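# Lay springy cord along board line, pinned with steel blocks

## Task

Shape the springy cord so that it follows the line drawn on the board along its whole length, touching the line and lying flat on the board everywhere, and keep it in that shape by weighing it down with the steel blocks.

## Robot and tools

Robot: two arms, left_arm and right_arm, each with a two-pad gripper. Scene frame: origin at table-top height, midway between the nominal bases; +x points out over the table, +z up, and left_arm sits on the +y side (image left/right may differ). Calibrated bases: left_arm at (+0.029, +0.475, +0.020) m, right_arm at (+0.043, -0.354, +0.020) m, both nearly unrotated. Gripper axes: fingers point along the gripper's +z, pads close along its x. The reported position is the point between the pads; fingertips reach 17.5 mm further. A block of varying shape sticks out up to 12 cm toward the gripper's -y and turns with it. Reported hand poses may be off by a few centimetres, more at long reach.

The 18-number row (used by execute_actions and move): one row covers both arms. Numbers 1-9 are left_arm dx, dy, dz, rx, ry, rz, then left_gripper position, force_limit, speed; numbers 10-18 repeat that for right_arm/right_gripper. All lie in [-1, 1]. The six pose numbers are an offset, not a pose: measured from that arm's current Hand target, along the Hand target's own axes. 1.0 equals 0.6 m for dx-dz and 180 degrees for the rotation vector rx-rz. Six zeros means ask nothing new of that arm. Gripper numbers are absolute commands: position +1 = fully open (50 mm), about -0.65 = pads touching, -1 = close until something blocks them. force_limit -1/0/+1 gives roughly 20/102/185 N per pad; speed -1/0/+1 gives 20/85/150 mm/s. Both start at +1. A 0 in a gripper slot is a real command, so to leave a gripper alone repeat its last three values.

execute_actions(actions, cameras): actions is a list of actions; each action is a table of up to 15 rows, one per 1/30 s step; short tables repeat their last row to step 15. Every row in an action is an offset from the Hand target at that action's start, so sending the same offset twice moves twice as far. Images are returned only for an empty actions list or when cameras names them; an empty list also shows the scene number and task.

move(target, speed, blend, stop_force, zero, blocking, cameras): target is one 18-number row or a list of up to 15 rows; each row's offsets are counted from the same starting Hand targets, not chained. Paths are straight, end together, are capped at 10 s, and do not avoid obstacles or the other arm. speed in m/s (0.002-1, default 0.25; turn rate twice that in rad/s), one value or one per target. blend in m rounds corners in a list (0 = stop at each). stop_force in N (12-80, same for both arms) ends an arm's path when it senses that much push along its motion; use it slowly with a small value, don't rely on it for light or loose objects, don't use it while the gripper rotates, and omit it when backing away from contact. zero (only with stop_force, default true) re-zeroes the force estimate first. blocking=false returns after about 0.5 s while the move runs (not allowed with stop_force). The result adds a move: line, e.g. done (within 3 mm and 2 degrees), off_target, moving, held, fault, plus limits such as paced (pose clipped) or held (steps withheld, e.g. by the inter-arm clearance check).

wait(seconds 0-3600, cameras): lets time pass without new commands; returns early if a running move ends. stop(cameras): brakes a running move; fingers keep moving. zoom_image(camera, region [x0,y0,x1,y1], at most 504x504 px) enlarges part of the latest image of cam_high, cam_low, cam_board, cam_left_wrist or cam_right_wrist (all 672x504). finished_scene(scene 1 or 2): irreversible; call only when the cord stays on the line and flat without the robot's help.

Reading results: end_effector_position (m) and end_effector_quat_wxyz are in the scene frame. Hand target is the last commanded pose after clipping (orientation is limited to 32 degrees from the measured one per step); grippers often rest short of it, and a later execute_actions call re-requests it. Joint velocities may read within noise. Flange force is the estimated outside force along the gripper's x y z, noisy, includes held weight, and may say no reading near singular poses. object_status: 0 moving, 1 blocked while opening, 2 blocked while closing (a grip), 3 reached the commanded position or pads met (usually nothing held). To grip, send position -1 and confirm status 2; force_limit and speed changes only apply after a new position (change of at least 0.01). Opening in mm is about (250 - position_measured) x 0.202. MOTOR HOT warns of overheating; an OVER-TEMPERATURE FAULT brakes that arm for 30-60 s.

Hazards: an arm stops for 10 s if a joint's contact torque hits its limit (139 N m waist, shoulder, elbow; 34.8 N m wrist joints) or any outside force reaches 150 N; arms are stiff, so commanding even slightly beyond firm contact can trigger this. Back off a press by commanding a target behind the gripper. Avoid arm-to-arm contact, including closing a gripper on the other arm's fingers. Never drop, fling or release moving parts, never slam into the table or heavy steel blocks, and never let anything fall or be left off the table, which fails the scene. Loose objects may be nudged by outside disturbances.

Each tool is called after ">>>" by a JSON object that holds its "api" and its "payload", one argument or row to a line.

## Session

>>> {"api": "execute_actions", "payload": {
  "actions": []
}}

Scene clock: 0.00 s.
left_arm: end_effector_position=(+0.4146, +0.5098, +0.1413) position_measured=4 object_status=3 end_effector_quat_wxyz=(-0.141, +0.946, +0.235, +0.171) | right_arm: end_effector_position=(+0.5178, -0.4555, +0.1261) position_measured=4 object_status=3 end_effector_quat_wxyz=(-0.186, +0.173, +0.936, -0.243)
Joint positions: left_arm=[0.163 -0.262 -0.57 -0.377 -0.967 -1.07] | right_arm=[0.212 0.524 0.015 0.281 -1.622 0.898]
Joint velocities: within noise
Flange force (N): no reading
Hand target: left_arm +0.4146, +0.5098, +0.1413; -0.141, +0.946, +0.235, +0.171 | right_arm +0.5178, -0.4555, +0.1261; -0.186, +0.173, +0.936, -0.243
Tool commands: left_gripper/position=+0.992157 left_gripper/force_limit=+1.0 left_gripper/speed=+1.0 right_gripper/position=+0.992157 right_gripper/force_limit=+1.0 right_gripper/speed=+1.0

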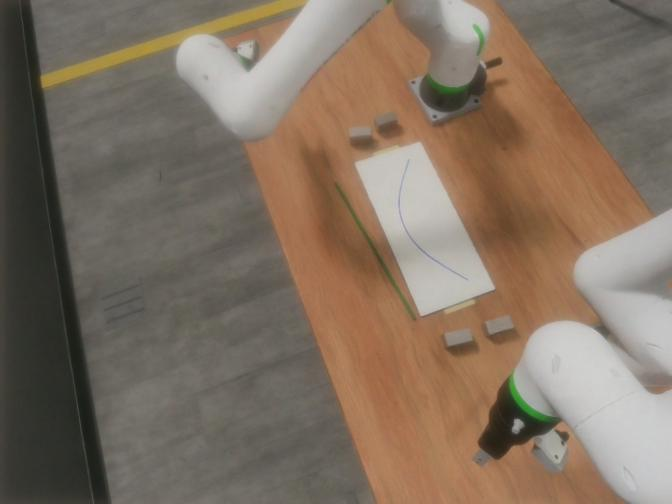

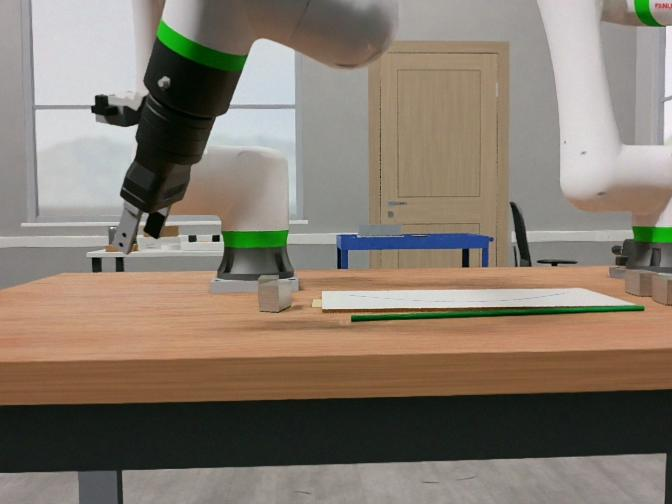

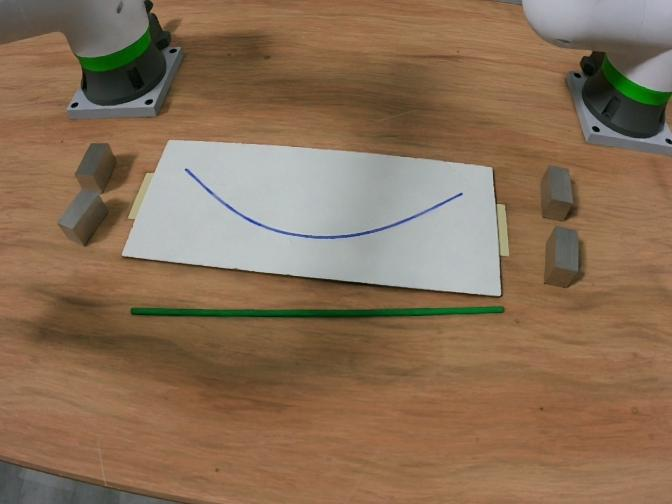

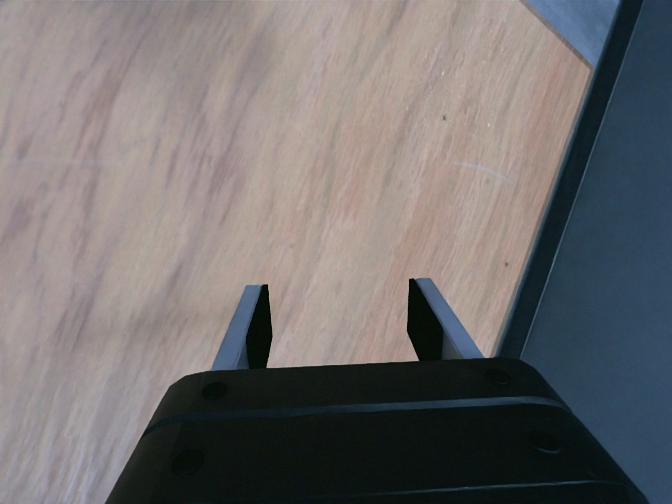

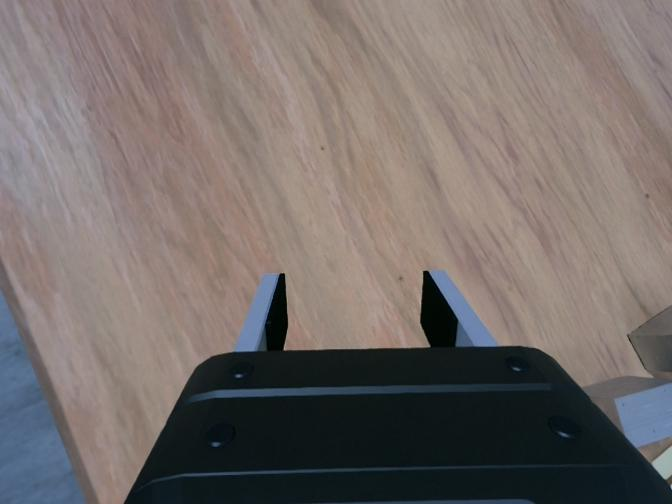

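>>> {"api": "zoom_image", "payload": {
  "camera": "cam_board",
  "region": [40, 130, 240, 280]
}}

>>> {"api": "zoom_image", "payload": {
  "camera": "cam_board",
  "region": [430, 140, 630, 320]
}}

>>> {"api": "zoom_image", "payload": {
  "camera": "cam_low",
  "region": [240, 240, 672, 360]
}}

Scaled by 2.520.

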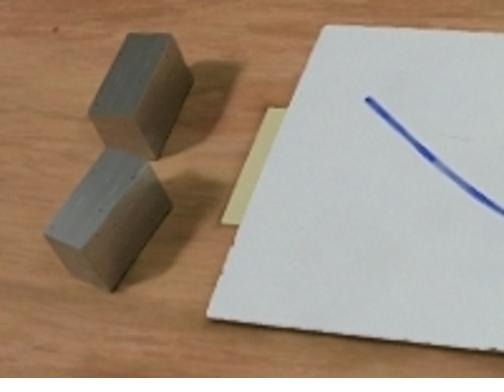

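Scaled by 2.520.

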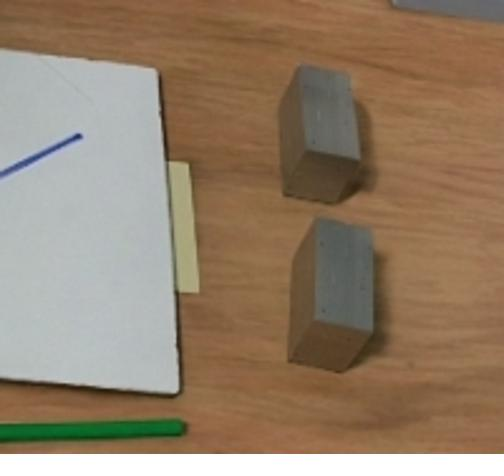

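Scaled by 1.167.

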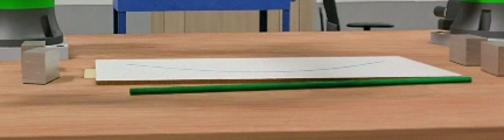

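>>> {"api": "move", "payload": {
  "target": [0,0,-0.1,-0.0917,-0.111,0.1527,1,1,1,0,0,-0.1,-0.158,-0.121,-0.1125,1,1,1]
}}

Scene clock: 21.83 s.
left_arm: end_effector_position=(+0.3991, +0.4890, +0.1954) position_measured=3 object_status=3 end_effector_quat_wxyz=(+0.000, +1.000, -0.001, +0.000) | right_arm: end_effector_position=(+0.5437, -0.4321, +0.1748) position_measured=3 object_status=3 end_effector_quat_wxyz=(+0.000, +0.000, +1.000, +0.000)
Joint positions: left_arm=[0.404 -0.176 -0.408 0.001 -1.339 -1.969] | right_arm=[0.076 0.188 -0.092 0.001 -1.292 1.466]
Flange force (N): left_arm=[-3.9 -1.1 0.8] | right_arm=[8.9 2.3 0.9]
Hand target: left_arm +0.3991, +0.4890, +0.1954; +0.000, +1.000, -0.001, +0.000 | right_arm +0.5437, -0.4321, +0.1748; +0.000, +0.000, +1.000, +0.000
Off the commanded pose: left_arm 0.000 m, 0 deg | right_arm 0.000 m, 0 deg.
move: done

>>> {"api": "move", "payload": {
  "target": [-0.082,0.548,0.159,0,0,0,1,1,1,0.323,0.387,0.125,0,0,0,1,1,1],
  "cameras": ["cam_board","cam_left_wrist","cam_right_wrist","cam_high","cam_low"]
}}

Scene clock: 28.83 s.
left_arm: end_effector_position=(+0.3494, +0.1602, +0.1003) position_measured=3 object_status=3 end_effector_quat_wxyz=(+0.000, +1.000, -0.001, +0.000) | right_arm: end_effector_position=(+0.3498, -0.2000, +0.0997) position_measured=3 object_status=3 end_effector_quat_wxyz=(+0.000, +0.000, +1.000, +0.000)
Joint positions: left_arm=[-0.475 0.117 -0.36 0.001 -1.093 -1.09] | right_arm=[0.825 -0.159 -0.632 0 -1.099 0.717]
Flange force (N): left_arm=[-2.0 -1.9 0.4] | right_arm=[5.5 -4.1 -0.5]
Hand target: left_arm +0.3494, +0.1602, +0.1003; +0.000, +1.000, -0.001, +0.000 | right_arm +0.3498, -0.2000, +0.0997; +0.000, +0.000, +1.000, +0.000
Off the commanded pose: left_arm 0.000 m, 0 deg | right_arm 0.000 m, 0 deg.
move: done

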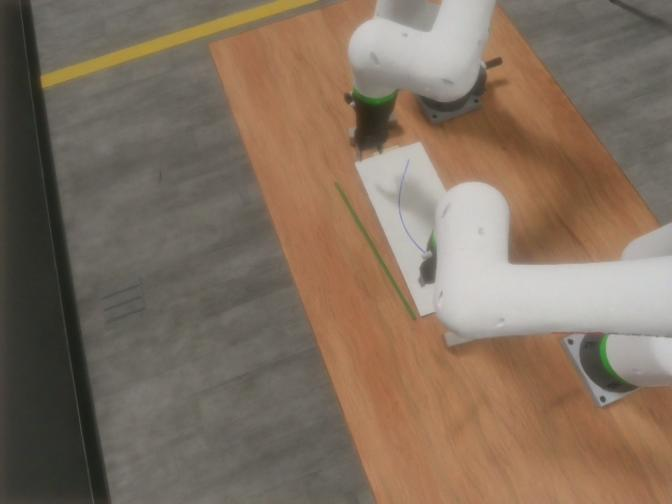

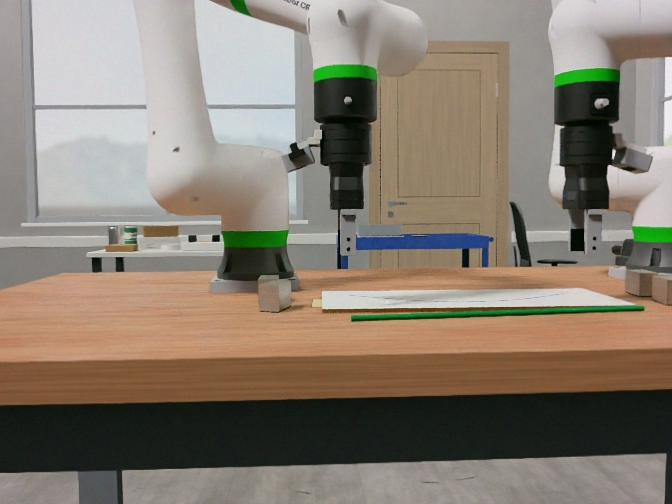

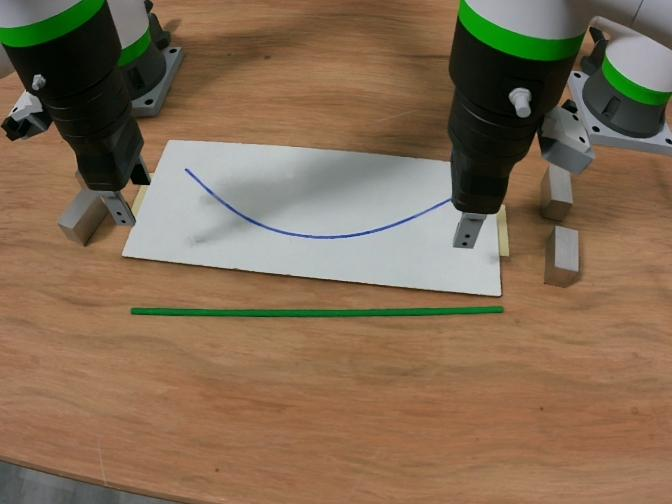

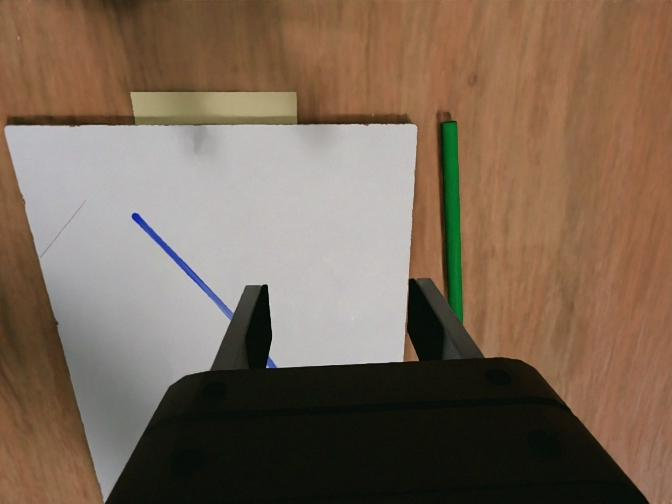

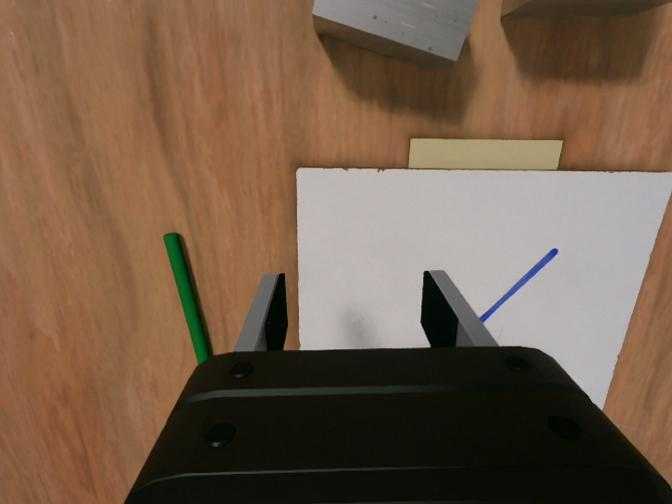

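>>> {"api": "move", "payload": {
  "target": [-0.05,0.05,-0.2,0,0,0,1,1,1,0.05,0.117,-0.2,0,0,0,1,1,1],
  "cameras": ["cam_left_wrist","cam_right_wrist"]
}}

Scene clock: 47.37 s.
left_arm: end_effector_position=(+0.3193, +0.1303, +0.2204) position_measured=3 object_status=3 end_effector_quat_wxyz=(+0.000, +1.000, -0.001, +0.000) | right_arm: end_effector_position=(+0.3198, -0.1298, +0.2197) position_measured=3 object_status=3 end_effector_quat_wxyz=(+0.000, +0.000, +1.000, +0.000)
Joint positions: left_arm=[-0.571 0.022 -0.166 0.001 -1.383 -0.994] | right_arm=[1.026 -0.227 -0.392 0 -1.407 0.517]
Flange force (N): left_arm=[2.2 0.8 -2.1] | right_arm=[8.2 -5.4 2.9]
Hand target: left_arm +0.3193, +0.1303, +0.2203; +0.000, +1.000, -0.001, +0.000 | right_arm +0.3197, -0.1298, +0.2197; +0.000, +0.000, +1.000, +0.000
Off the commanded pose: left_arm 0.000 m, 0 deg | right_arm 0.000 m, 0 deg.
move: done

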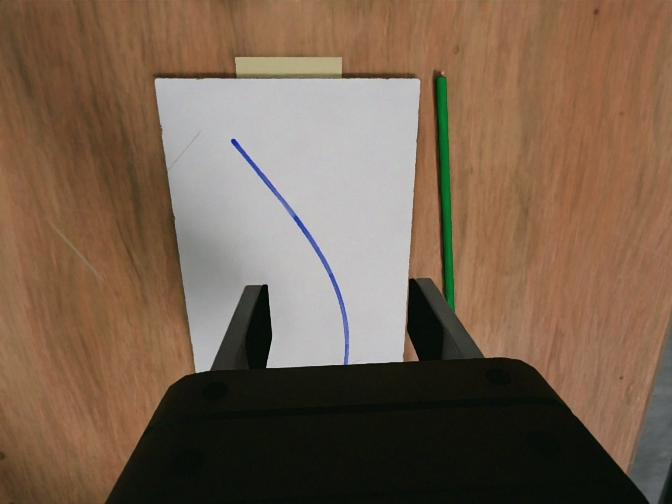

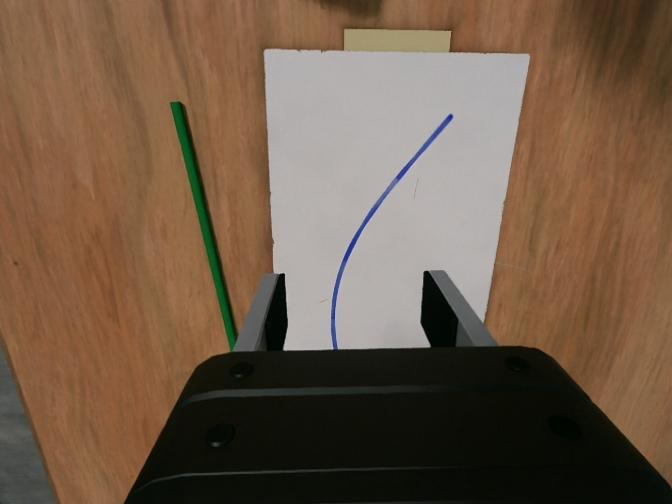

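>>> {"api": "move", "payload": {
  "target": [-0.1,-0.2,0.05,0,0,0,1,1,1,0.0667,-0.2,0.05,0,0,0,1,1,1],
  "cameras": ["cam_left_wrist","cam_right_wrist"]
}}

Scene clock: 81.60 s.
left_arm: end_effector_position=(+0.2595, +0.2504, +0.1902) position_measured=3 object_status=3 end_effector_quat_wxyz=(+0.000, +1.000, -0.001, +0.000) | right_arm: end_effector_position=(+0.2798, -0.2498, +0.1898) position_measured=3 object_status=3 end_effector_quat_wxyz=(+0.000, +0.000, +1.000, +0.000)
Joint positions: left_arm=[-0.349 -0.313 -0.525 0.001 -1.358 -1.216] | right_arm=[0.912 -0.516 -0.65 0 -1.437 0.63]
Flange force (N): left_arm=[-1.2 -1.2 -1.0] | right_arm=[8.3 -0.9 2.6]
Hand target: left_arm +0.2595, +0.2504, +0.1902; +0.000, +1.000, -0.001, +0.000 | right_arm +0.2798, -0.2498, +0.1898; +0.000, +0.000, +1.000, +0.000
Off the commanded pose: left_arm 0.000 m, 0 deg | right_arm 0.000 m, 0 deg.
move: done

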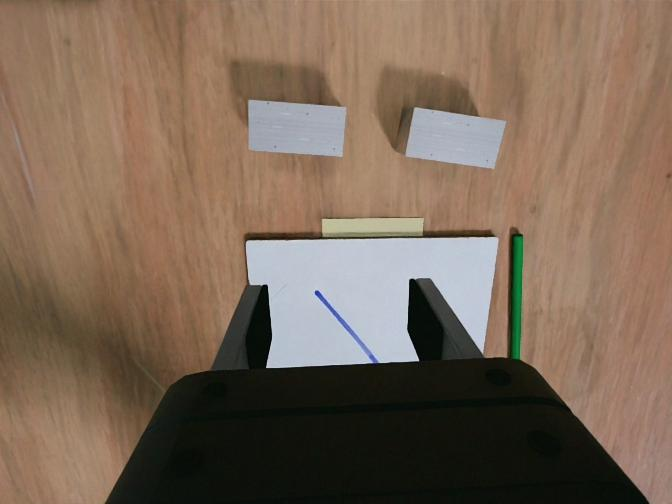

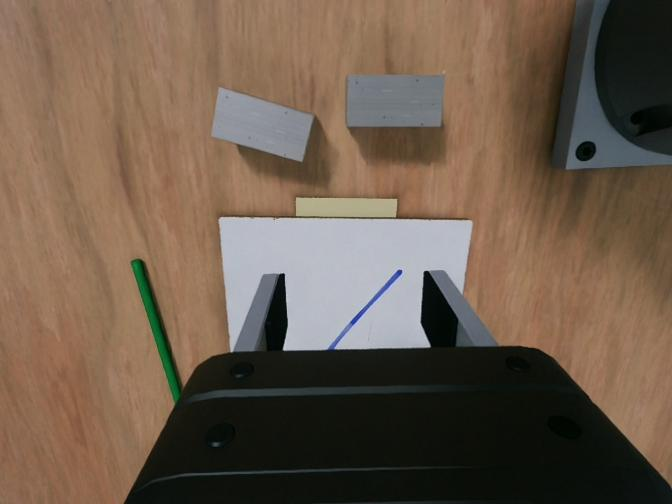

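>>> {"api": "move", "payload": {
  "target": [-0.0333,-0.0977,0.15,0,0,0.519,1,1,1,0.0647,-0.1198,0.15,0,0,-0.5,1,1,1],
  "cameras": ["cam_board","cam_low","cam_left_wrist","cam_right_wrist"]
}}

Scene clock: 100.40 s.
left_arm: end_effector_position=(+0.2397, +0.3090, +0.1002) position_measured=3 object_status=3 end_effector_quat_wxyz=(+0.000, +0.685, -0.728, +0.000) | right_arm: end_effector_position=(+0.2410, -0.3218, +0.0998) position_measured=3 object_status=3 end_effector_quat_wxyz=(+0.000, +0.707, -0.707, +0.000)
Joint positions: left_arm=[-0.154 -0.406 -0.805 0.001 -1.171 -3.041] | right_arm=[0.838 -0.7 -0.945 0 -1.326 2.275]
Flange force (N): left_arm=[-2.9 3.1 -1.1] | right_arm=no reading
Hand target: left_arm +0.2397, +0.3090, +0.1002; +0.000, +0.685, -0.728, +0.000 | right_arm +0.2410, -0.3218, +0.0998; +0.000, +0.707, -0.707, +0.000
Off the commanded pose: left_arm 0.000 m, 0 deg | right_arm 0.000 m, 0 deg.
move: done
Images, in order (width x height): cam_low 672x504, cam_board 672x504, cam_left_wrist 672x504, cam_right_wrist 672x504.

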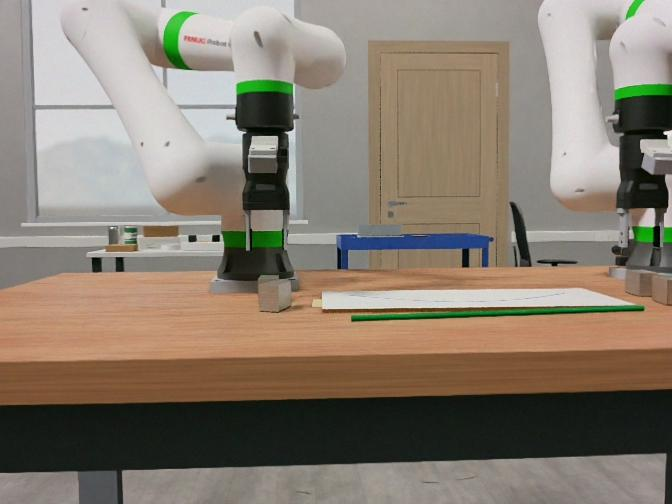

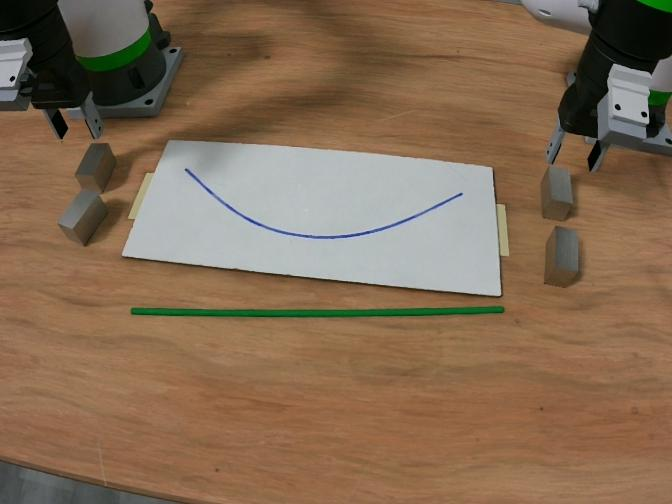

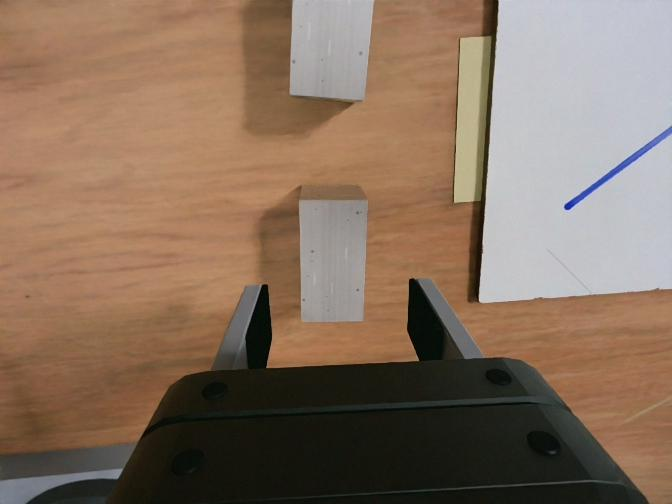

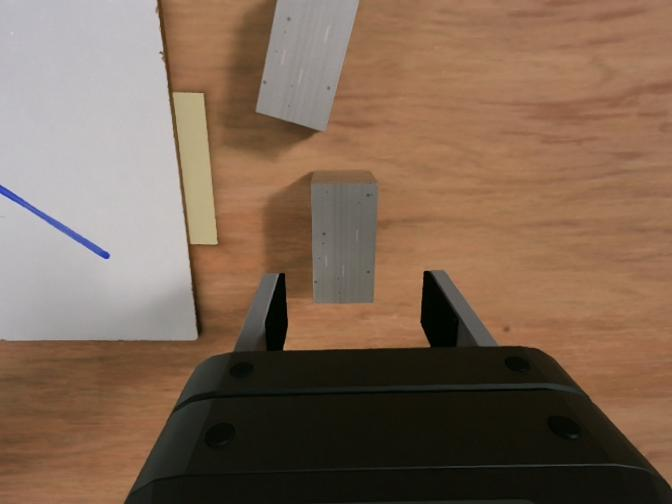

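>>> {"api": "move", "payload": {
  "target": [0,0,0.1,0,0,0,1,1,1,0,-0.0083,0.1,0,0,0,1,1,1],
  "speed": 0.1,
  "cameras": ["cam_low","cam_left_wrist","cam_right_wrist"]
}}

>>> {"api": "zoom_image", "payload": {
  "camera": "cam_low",
  "region": [200, 180, 340, 330]
}}

>>> {"api": "zoom_image", "payload": {
  "camera": "cam_low",
  "region": [552, 180, 672, 330]
}}

Scene clock: 110.63 s.
left_arm: end_effector_position=(+0.2397, +0.3089, +0.0402) position_measured=3 object_status=3 end_effector_quat_wxyz=(+0.000, +0.685, -0.728, +0.000) | right_arm: end_effector_position=(+0.2460, -0.3218, +0.0398) position_measured=3 object_status=3 end_effector_quat_wxyz=(+0.000, +0.707, -0.707, +0.000)
Joint positions: left_arm=[-0.154 -0.299 -0.898 0.001 -0.972 -3.042] | right_arm=[0.814 -0.58 -1.047 0 -1.104 2.299]
Flange force (N): left_arm=[-2.4 2.5 -1.5] | right_arm=no reading
Hand target: left_arm +0.2397, +0.3089, +0.0402; +0.000, +0.685, -0.728, +0.000 | right_arm +0.2460, -0.3218, +0.0398; +0.000, +0.707, -0.707, +0.000
Off the commanded pose: left_arm 0.000 m, 0 deg | right_arm 0.000 m, 0 deg.
move: done

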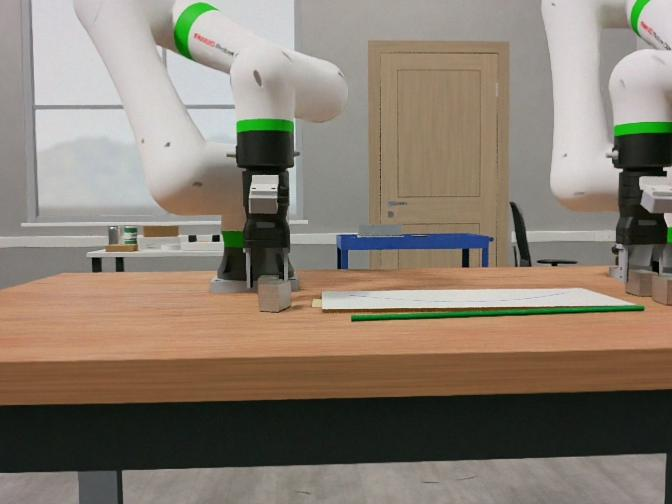

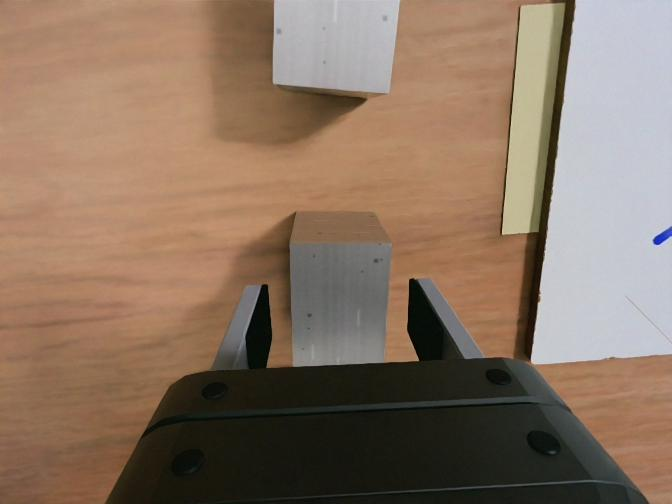

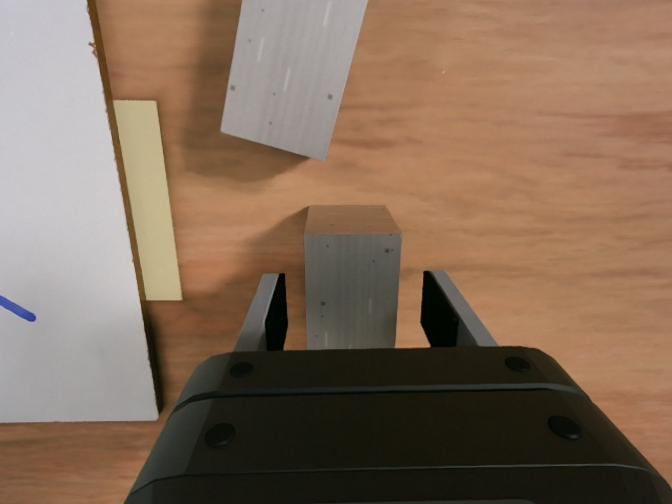

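Scaled by 3.360.

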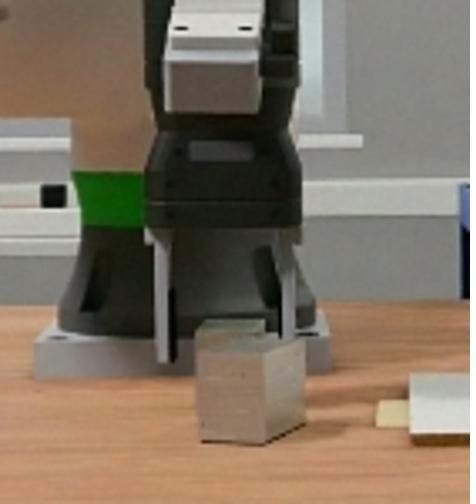

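Scaled by 3.360.

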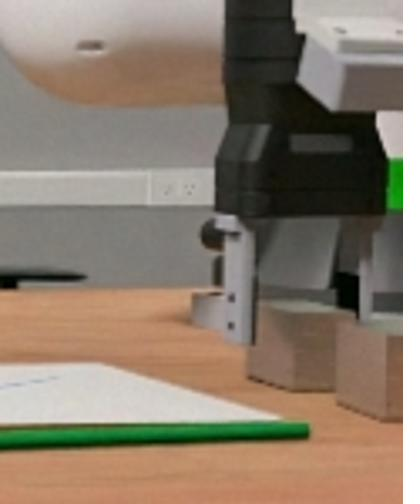

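>>> {"api": "move", "payload": {
  "target": [0,0,0,0,0,0,-1,-0.7,-0.6,0,0,0,0,0,0,-1,-0.7,-0.6]
}}

>>> {"api": "move", "payload": {
  "target": [0,0,-0.18,0,0,0,-1,-0.7,-0.6,0,0,-0.18,0,0,0,-1,-0.7,-0.6],
  "speed": 0.12,
  "cameras": ["cam_low","cam_left_wrist","cam_right_wrist"]
}}

Scene clock: 114.53 s.
left_arm: end_effector_position=(+0.2397, +0.3089, +0.0402) position_measured=104 object_status=2 end_effector_quat_wxyz=(+0.000, +0.685, -0.728, +0.000) | right_arm: end_effector_position=(+0.2460, -0.3218, +0.0398) position_measured=105 object_status=2 end_effector_quat_wxyz=(+0.000, +0.707, -0.707, +0.000)
Joint positions: left_arm=[-0.154 -0.299 -0.898 0.001 -0.972 -3.042] | right_arm=[0.814 -0.579 -1.047 0 -1.104 2.299]
Flange force (N): left_arm=[-2.0 2.9 0.1] | right_arm=no reading
Hand target: left_arm +0.2397, +0.3089, +0.0402; +0.000, +0.685, -0.728, +0.000 | right_arm +0.2460, -0.3218, +0.0398; +0.000, +0.707, -0.707, +0.000
Off the commanded pose: left_arm 0.000 m, 0 deg | right_arm 0.000 m, 0 deg.
move: done

Scene clock: 116.03 s.
left_arm: end_effector_position=(+0.2397, +0.3090, +0.1481) position_measured=104 object_status=2 end_effector_quat_wxyz=(+0.000, +0.685, -0.728, +0.000) | right_arm: end_effector_position=(+0.2460, -0.3217, +0.1478) position_measured=105 object_status=2 end_effector_quat_wxyz=(+0.000, +0.707, -0.707, +0.000)
Joint positions: left_arm=[-0.154 -0.458 -0.717 0.001 -1.311 -3.042] | right_arm=[0.814 -0.71 -0.835 0 -1.446 2.299]
Flange force (N): left_arm=[-0.8 1.2 3.1] | right_arm=no reading
Hand target: left_arm +0.2397, +0.3090, +0.1482; +0.000, +0.685, -0.728, +0.000 | right_arm +0.2460, -0.3217, +0.1478; +0.000, +0.707, -0.707, +0.000
Off the commanded pose: left_arm 0.000 m, 0 deg | right_arm 0.000 m, 0 deg.
move: done

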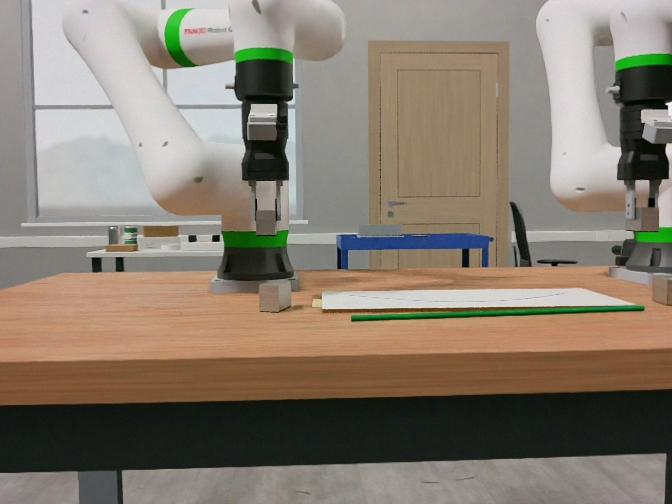

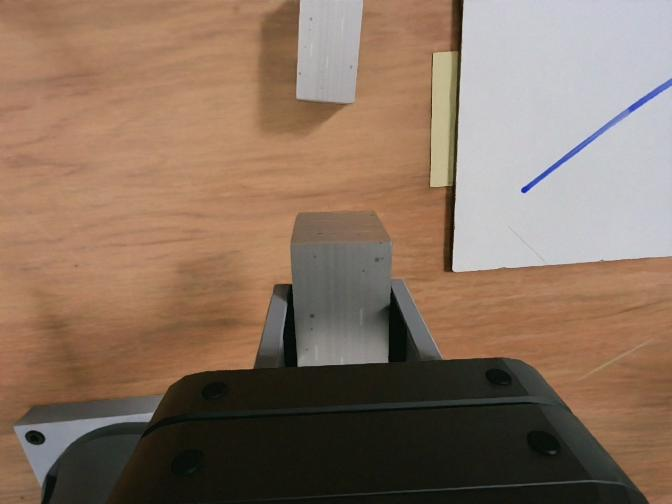

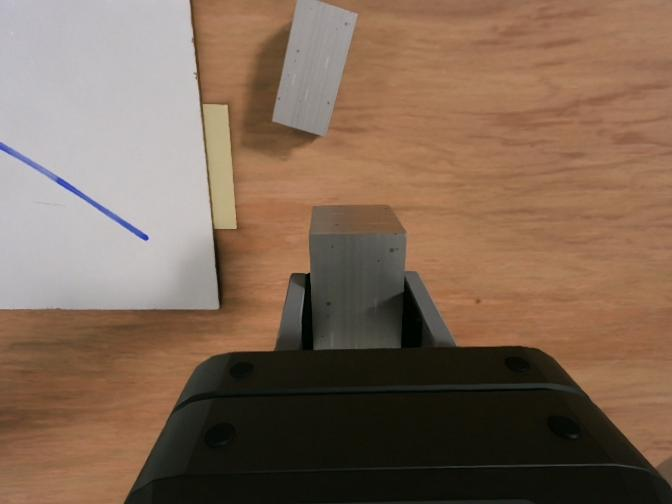

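>>> {"api": "move", "payload": {
  "target": [0.4624,-0.1568,0.08,0,0,-0.587,-1,-0.7,-0.6,-0.2028,-0.0922,0.08,0,0,0.579,-1,-0.7,-0.6],
  "cameras": ["cam_board","cam_left_wrist","cam_right_wrist"]
}}

Scene clock: 134.23 s.
left_arm: end_effector_position=(+0.3165, +0.0263, +0.1004) position_measured=104 object_status=2 end_effector_quat_wxyz=(+0.000, +0.994, +0.106, +0.000) | right_arm: end_effector_position=(+0.3013, -0.2000, +0.0998) position_measured=105 object_status=2 end_effector_quat_wxyz=(+0.000, +0.123, +0.992, +0.000)
Joint positions: left_arm=[-0.747 0.313 -0.119 0.001 -1.138 -0.604] | right_arm=[0.956 -0.291 -0.732 0 -1.13 0.338]
Flange force (N): left_arm=[-0.8 -2.7 5.3] | right_arm=[7.1 -4.9 5.0]
Hand target: left_arm +0.3165, +0.0263, +0.1004; +0.000, +0.994, +0.106, +0.000 | right_arm +0.3012, -0.2000, +0.0997; +0.000, +0.124, +0.992, +0.000
Off the commanded pose: left_arm 0.000 m, 0 deg | right_arm 0.000 m, 0 deg.
move: done

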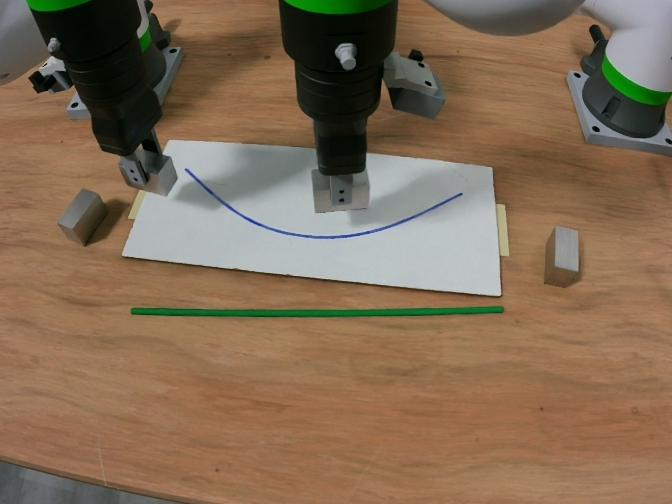

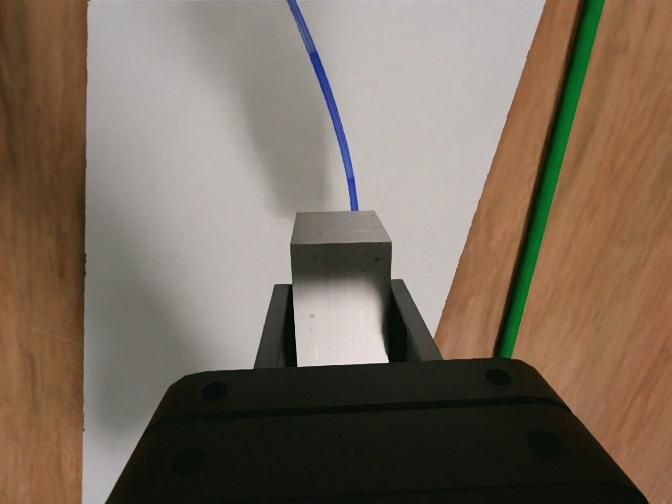

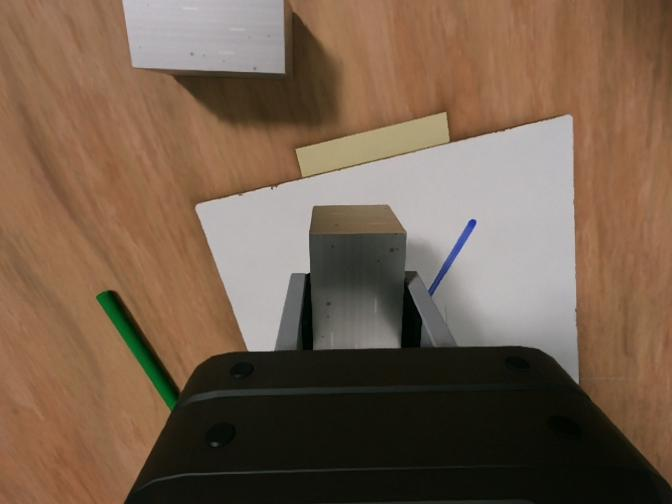

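>>> {"api": "move", "payload": {
  "target": [0,0,0.07,0,0,0,-1,-0.7,-0.6,0,0,0,0,0,0,-1,-0.7,-0.6],
  "speed": 0.1
}}

>>> {"api": "move", "payload": {
  "target": [0,0,0.035,0,0,0,-1,-0.7,-0.6,0,0,0,0,0,0,-1,-0.7,-0.6],
  "speed": 0.01,
  "stop_force": 12,
  "cameras": ["cam_board","cam_low","cam_left_wrist"]
}}

>>> {"api": "zoom_image", "payload": {
  "camera": "cam_board",
  "region": [240, 120, 440, 270]
}}

Scene clock: 137.93 s.
left_arm: end_effector_position=(+0.3166, +0.0263, +0.0585) position_measured=104 object_status=2 end_effector_quat_wxyz=(+0.000, +0.994, +0.106, +0.000) | right_arm: end_effector_position=(+0.3012, -0.2000, +0.0997) position_measured=105 object_status=2 end_effector_quat_wxyz=(+0.000, +0.124, +0.992, +0.000)
Joint positions: left_arm=[-0.747 0.361 -0.165 0 -1.045 -0.604] | right_arm=[0.956 -0.291 -0.732 0 -1.13 0.338]
Flange force (N): left_arm=[-0.9 -3.1 5.4] | right_arm=[7.3 -5.2 5.4]
Hand target: left_arm +0.3166, +0.0262, +0.0584; +0.000, +0.994, +0.106, +0.000 | right_arm +0.3012, -0.2000, +0.0997; +0.000, +0.124, +0.992, +0.000
Off the commanded pose: left_arm 0.000 m, 0 deg | right_arm 0.000 m, 0 deg.
move: done

Scene clock: 139.70 s.
left_arm: end_effector_position=(+0.3165, +0.0262, +0.0474) position_measured=104 object_status=2 end_effector_quat_wxyz=(+0.000, +0.994, +0.106, +0.000) | right_arm: end_effector_position=(+0.3012, -0.2000, +0.0997) position_measured=105 object_status=2 end_effector_quat_wxyz=(+0.000, +0.124, +0.992, +0.000)
Joint positions: left_arm=[-0.747 0.375 -0.175 0.001 -1.02 -0.604] | right_arm=[0.956 -0.291 -0.732 0 -1.13 0.338]
Flange force (N): left_arm=[-1.2 -15.8 -20.3] | right_arm=[7.7 -5.4 5.8]
Hand target: left_arm +0.3165, +0.0262, +0.0474; +0.000, +0.994, +0.106, +0.000 (not the last commanded pose) | right_arm +0.3012, -0.2000, +0.0997; +0.000, +0.124, +0.992, +0.000
Off the commanded pose: left_arm 0.010 m, 0 deg | right_arm 0.000 m, 0 deg.
move: contact (left_arm)
Images, in order (width x height): cam_low 672x504, cam_board 672x504, cam_left_wrist 672x504.

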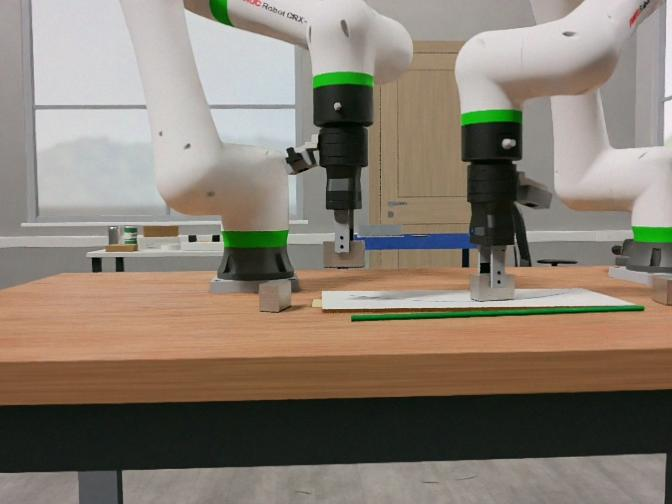

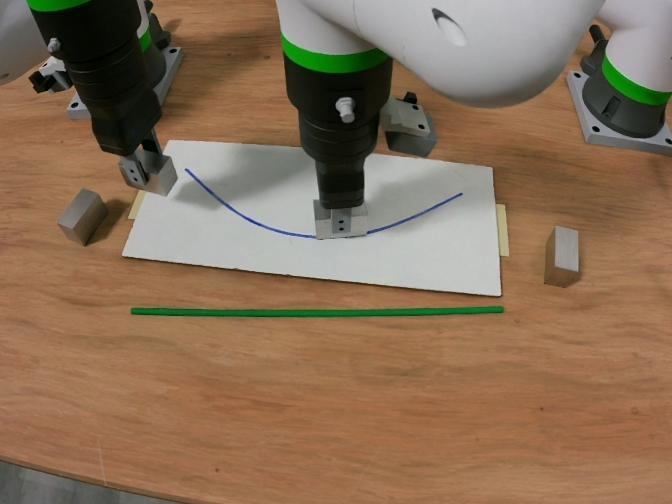

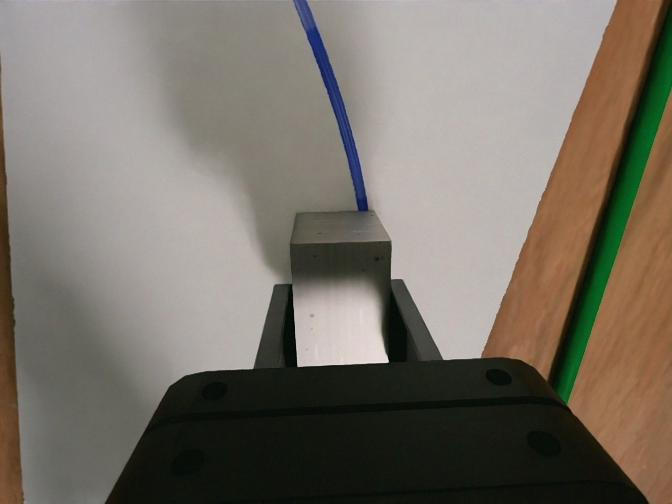

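Scaled by 2.520.

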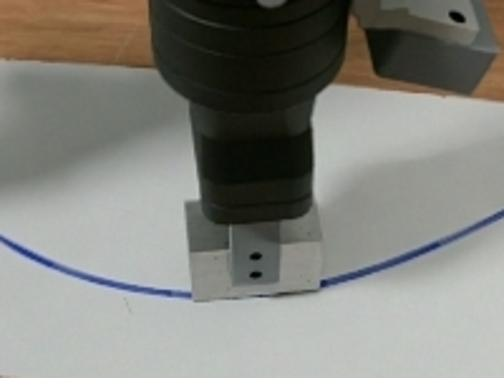

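>>> {"api": "move", "payload": {
  "target": [
    [0,0,-0.006,0,0,0,-1,-0.7,-0.6,0,0,0,0,0,0,-1,-0.7,-0.6],
    [-0.0058,0,-0.006,0,0,0,-1,-0.7,-0.6,0,0,0,0,0,0,-1,-0.7,-0.6],
    [-0.0058,0,-0.0004,0,0,0,-1,-0.7,-0.6,0,0,0,0,0,0,-1,-0.7,-0.6]
  ],
  "speed": 0.02
}}

>>> {"api": "move", "payload": {
  "target": [0,0,0,0,0,0,1,-0.7,-0.8,0,0,0,0,0,0,-1,-0.7,-0.6]
}}

>>> {"api": "move", "payload": {
  "target": [0,0,-0.2,0,0,0,1,-0.7,-0.6,0,0,0,0,0,0,-1,-0.7,-0.6],
  "speed": 0.15,
  "cameras": ["cam_board","cam_left_wrist","cam_low"]
}}

>>> {"api": "zoom_image", "payload": {
  "camera": "cam_board",
  "region": [240, 120, 440, 270]
}}

Scene clock: 149.10 s.
left_arm: end_effector_position=(+0.3131, +0.0255, +0.0477) position_measured=104 object_status=2 end_effector_quat_wxyz=(+0.000, +0.994, +0.106, +0.000) | right_arm: end_effector_position=(+0.3012, -0.2000, +0.0997) position_measured=105 object_status=2 end_effector_quat_wxyz=(+0.000, +0.124, +0.992, +0.000)
Joint positions: left_arm=[-0.753 0.372 -0.178 0.001 -1.02 -0.599] | right_arm=[0.956 -0.291 -0.732 0 -1.13 0.338]
Flange force (N): left_arm=[-0.2 -1.5 5.0] | right_arm=[6.9 -5.3 5.8]
Hand target: left_arm +0.3131, +0.0255, +0.0476; +0.000, +0.994, +0.106, +0.000 | right_arm +0.3012, -0.2000, +0.0997; +0.000, +0.124, +0.992, +0.000
Off the commanded pose: left_arm 0.000 m, 0 deg | right_arm 0.000 m, 0 deg.
move: done

Scene clock: 149.97 s.
left_arm: end_effector_position=(+0.3131, +0.0255, +0.0476) position_measured=3 object_status=3 end_effector_quat_wxyz=(+0.000, +0.994, +0.106, +0.000) | right_arm: end_effector_position=(+0.3012, -0.2000, +0.0997) position_measured=105 object_status=2 end_effector_quat_wxyz=(+0.000, +0.124, +0.992, +0.000)
Joint positions: left_arm=[-0.753 0.372 -0.178 0.001 -1.02 -0.599] | right_arm=[0.956 -0.291 -0.732 0 -1.13 0.338]
Flange force (N): left_arm=[-0.1 -1.1 -0.1] | right_arm=[7.4 -5.0 5.5]
Hand target: left_arm +0.3131, +0.0255, +0.0476; +0.000, +0.994, +0.106, +0.000 | right_arm +0.3012, -0.2000, +0.0997; +0.000, +0.124, +0.992, +0.000
Off the commanded pose: left_arm 0.000 m, 0 deg | right_arm 0.000 m, 0 deg.
move: done

Scene clock: 151.27 s.
left_arm: end_effector_position=(+0.3131, +0.0256, +0.1676) position_measured=3 object_status=3 end_effector_quat_wxyz=(+0.000, +0.994, +0.106, +0.000) | right_arm: end_effector_position=(+0.3012, -0.2000, +0.0997) position_measured=105 object_status=2 end_effector_quat_wxyz=(+0.000, +0.124, +0.992, +0.000)
Joint positions: left_arm=[-0.752 0.253 -0.03 0.001 -1.287 -0.599] | right_arm=[0.956 -0.291 -0.732 0 -1.13 0.338]
Flange force (N): left_arm=[0.8 1.8 -2.0] | right_arm=[7.4 -5.0 5.6]
Hand target: left_arm +0.3131, +0.0256, +0.1676; +0.000, +0.994, +0.106, +0.000 | right_arm +0.3012, -0.2000, +0.0997; +0.000, +0.124, +0.992, +0.000
Off the commanded pose: left_arm 0.000 m, 0 deg | right_arm 0.000 m, 0 deg.
move: done
Images, in order (width x height): cam_low 672x504, cam_board 672x504, cam_left_wrist 672x504.

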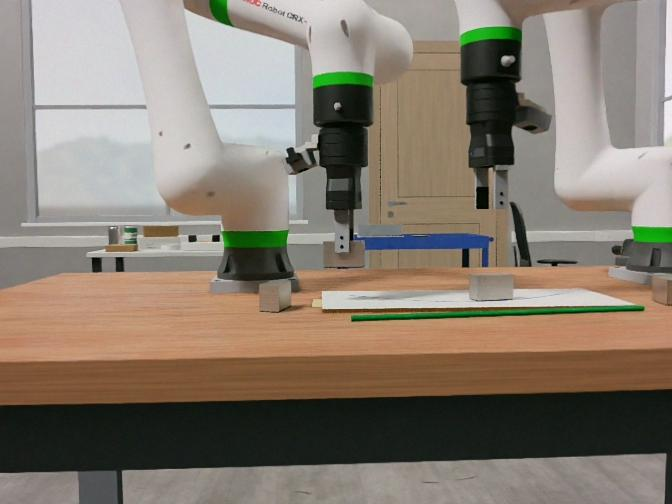

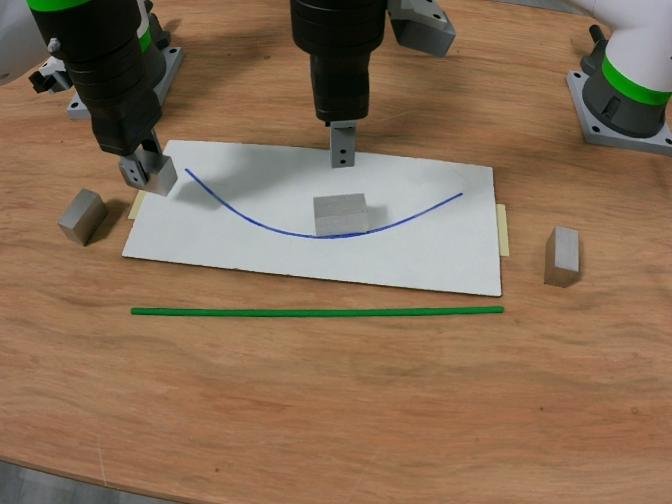

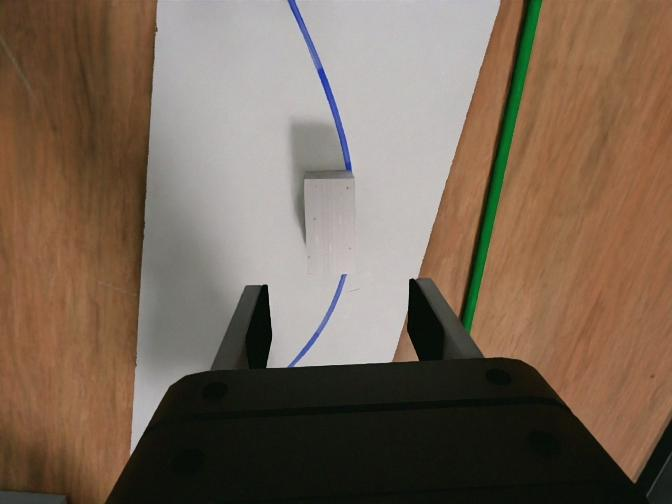

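Scaled by 2.520.

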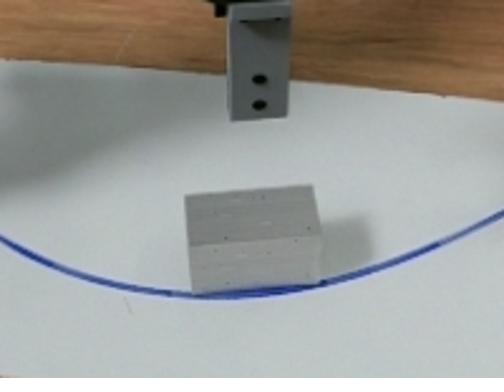

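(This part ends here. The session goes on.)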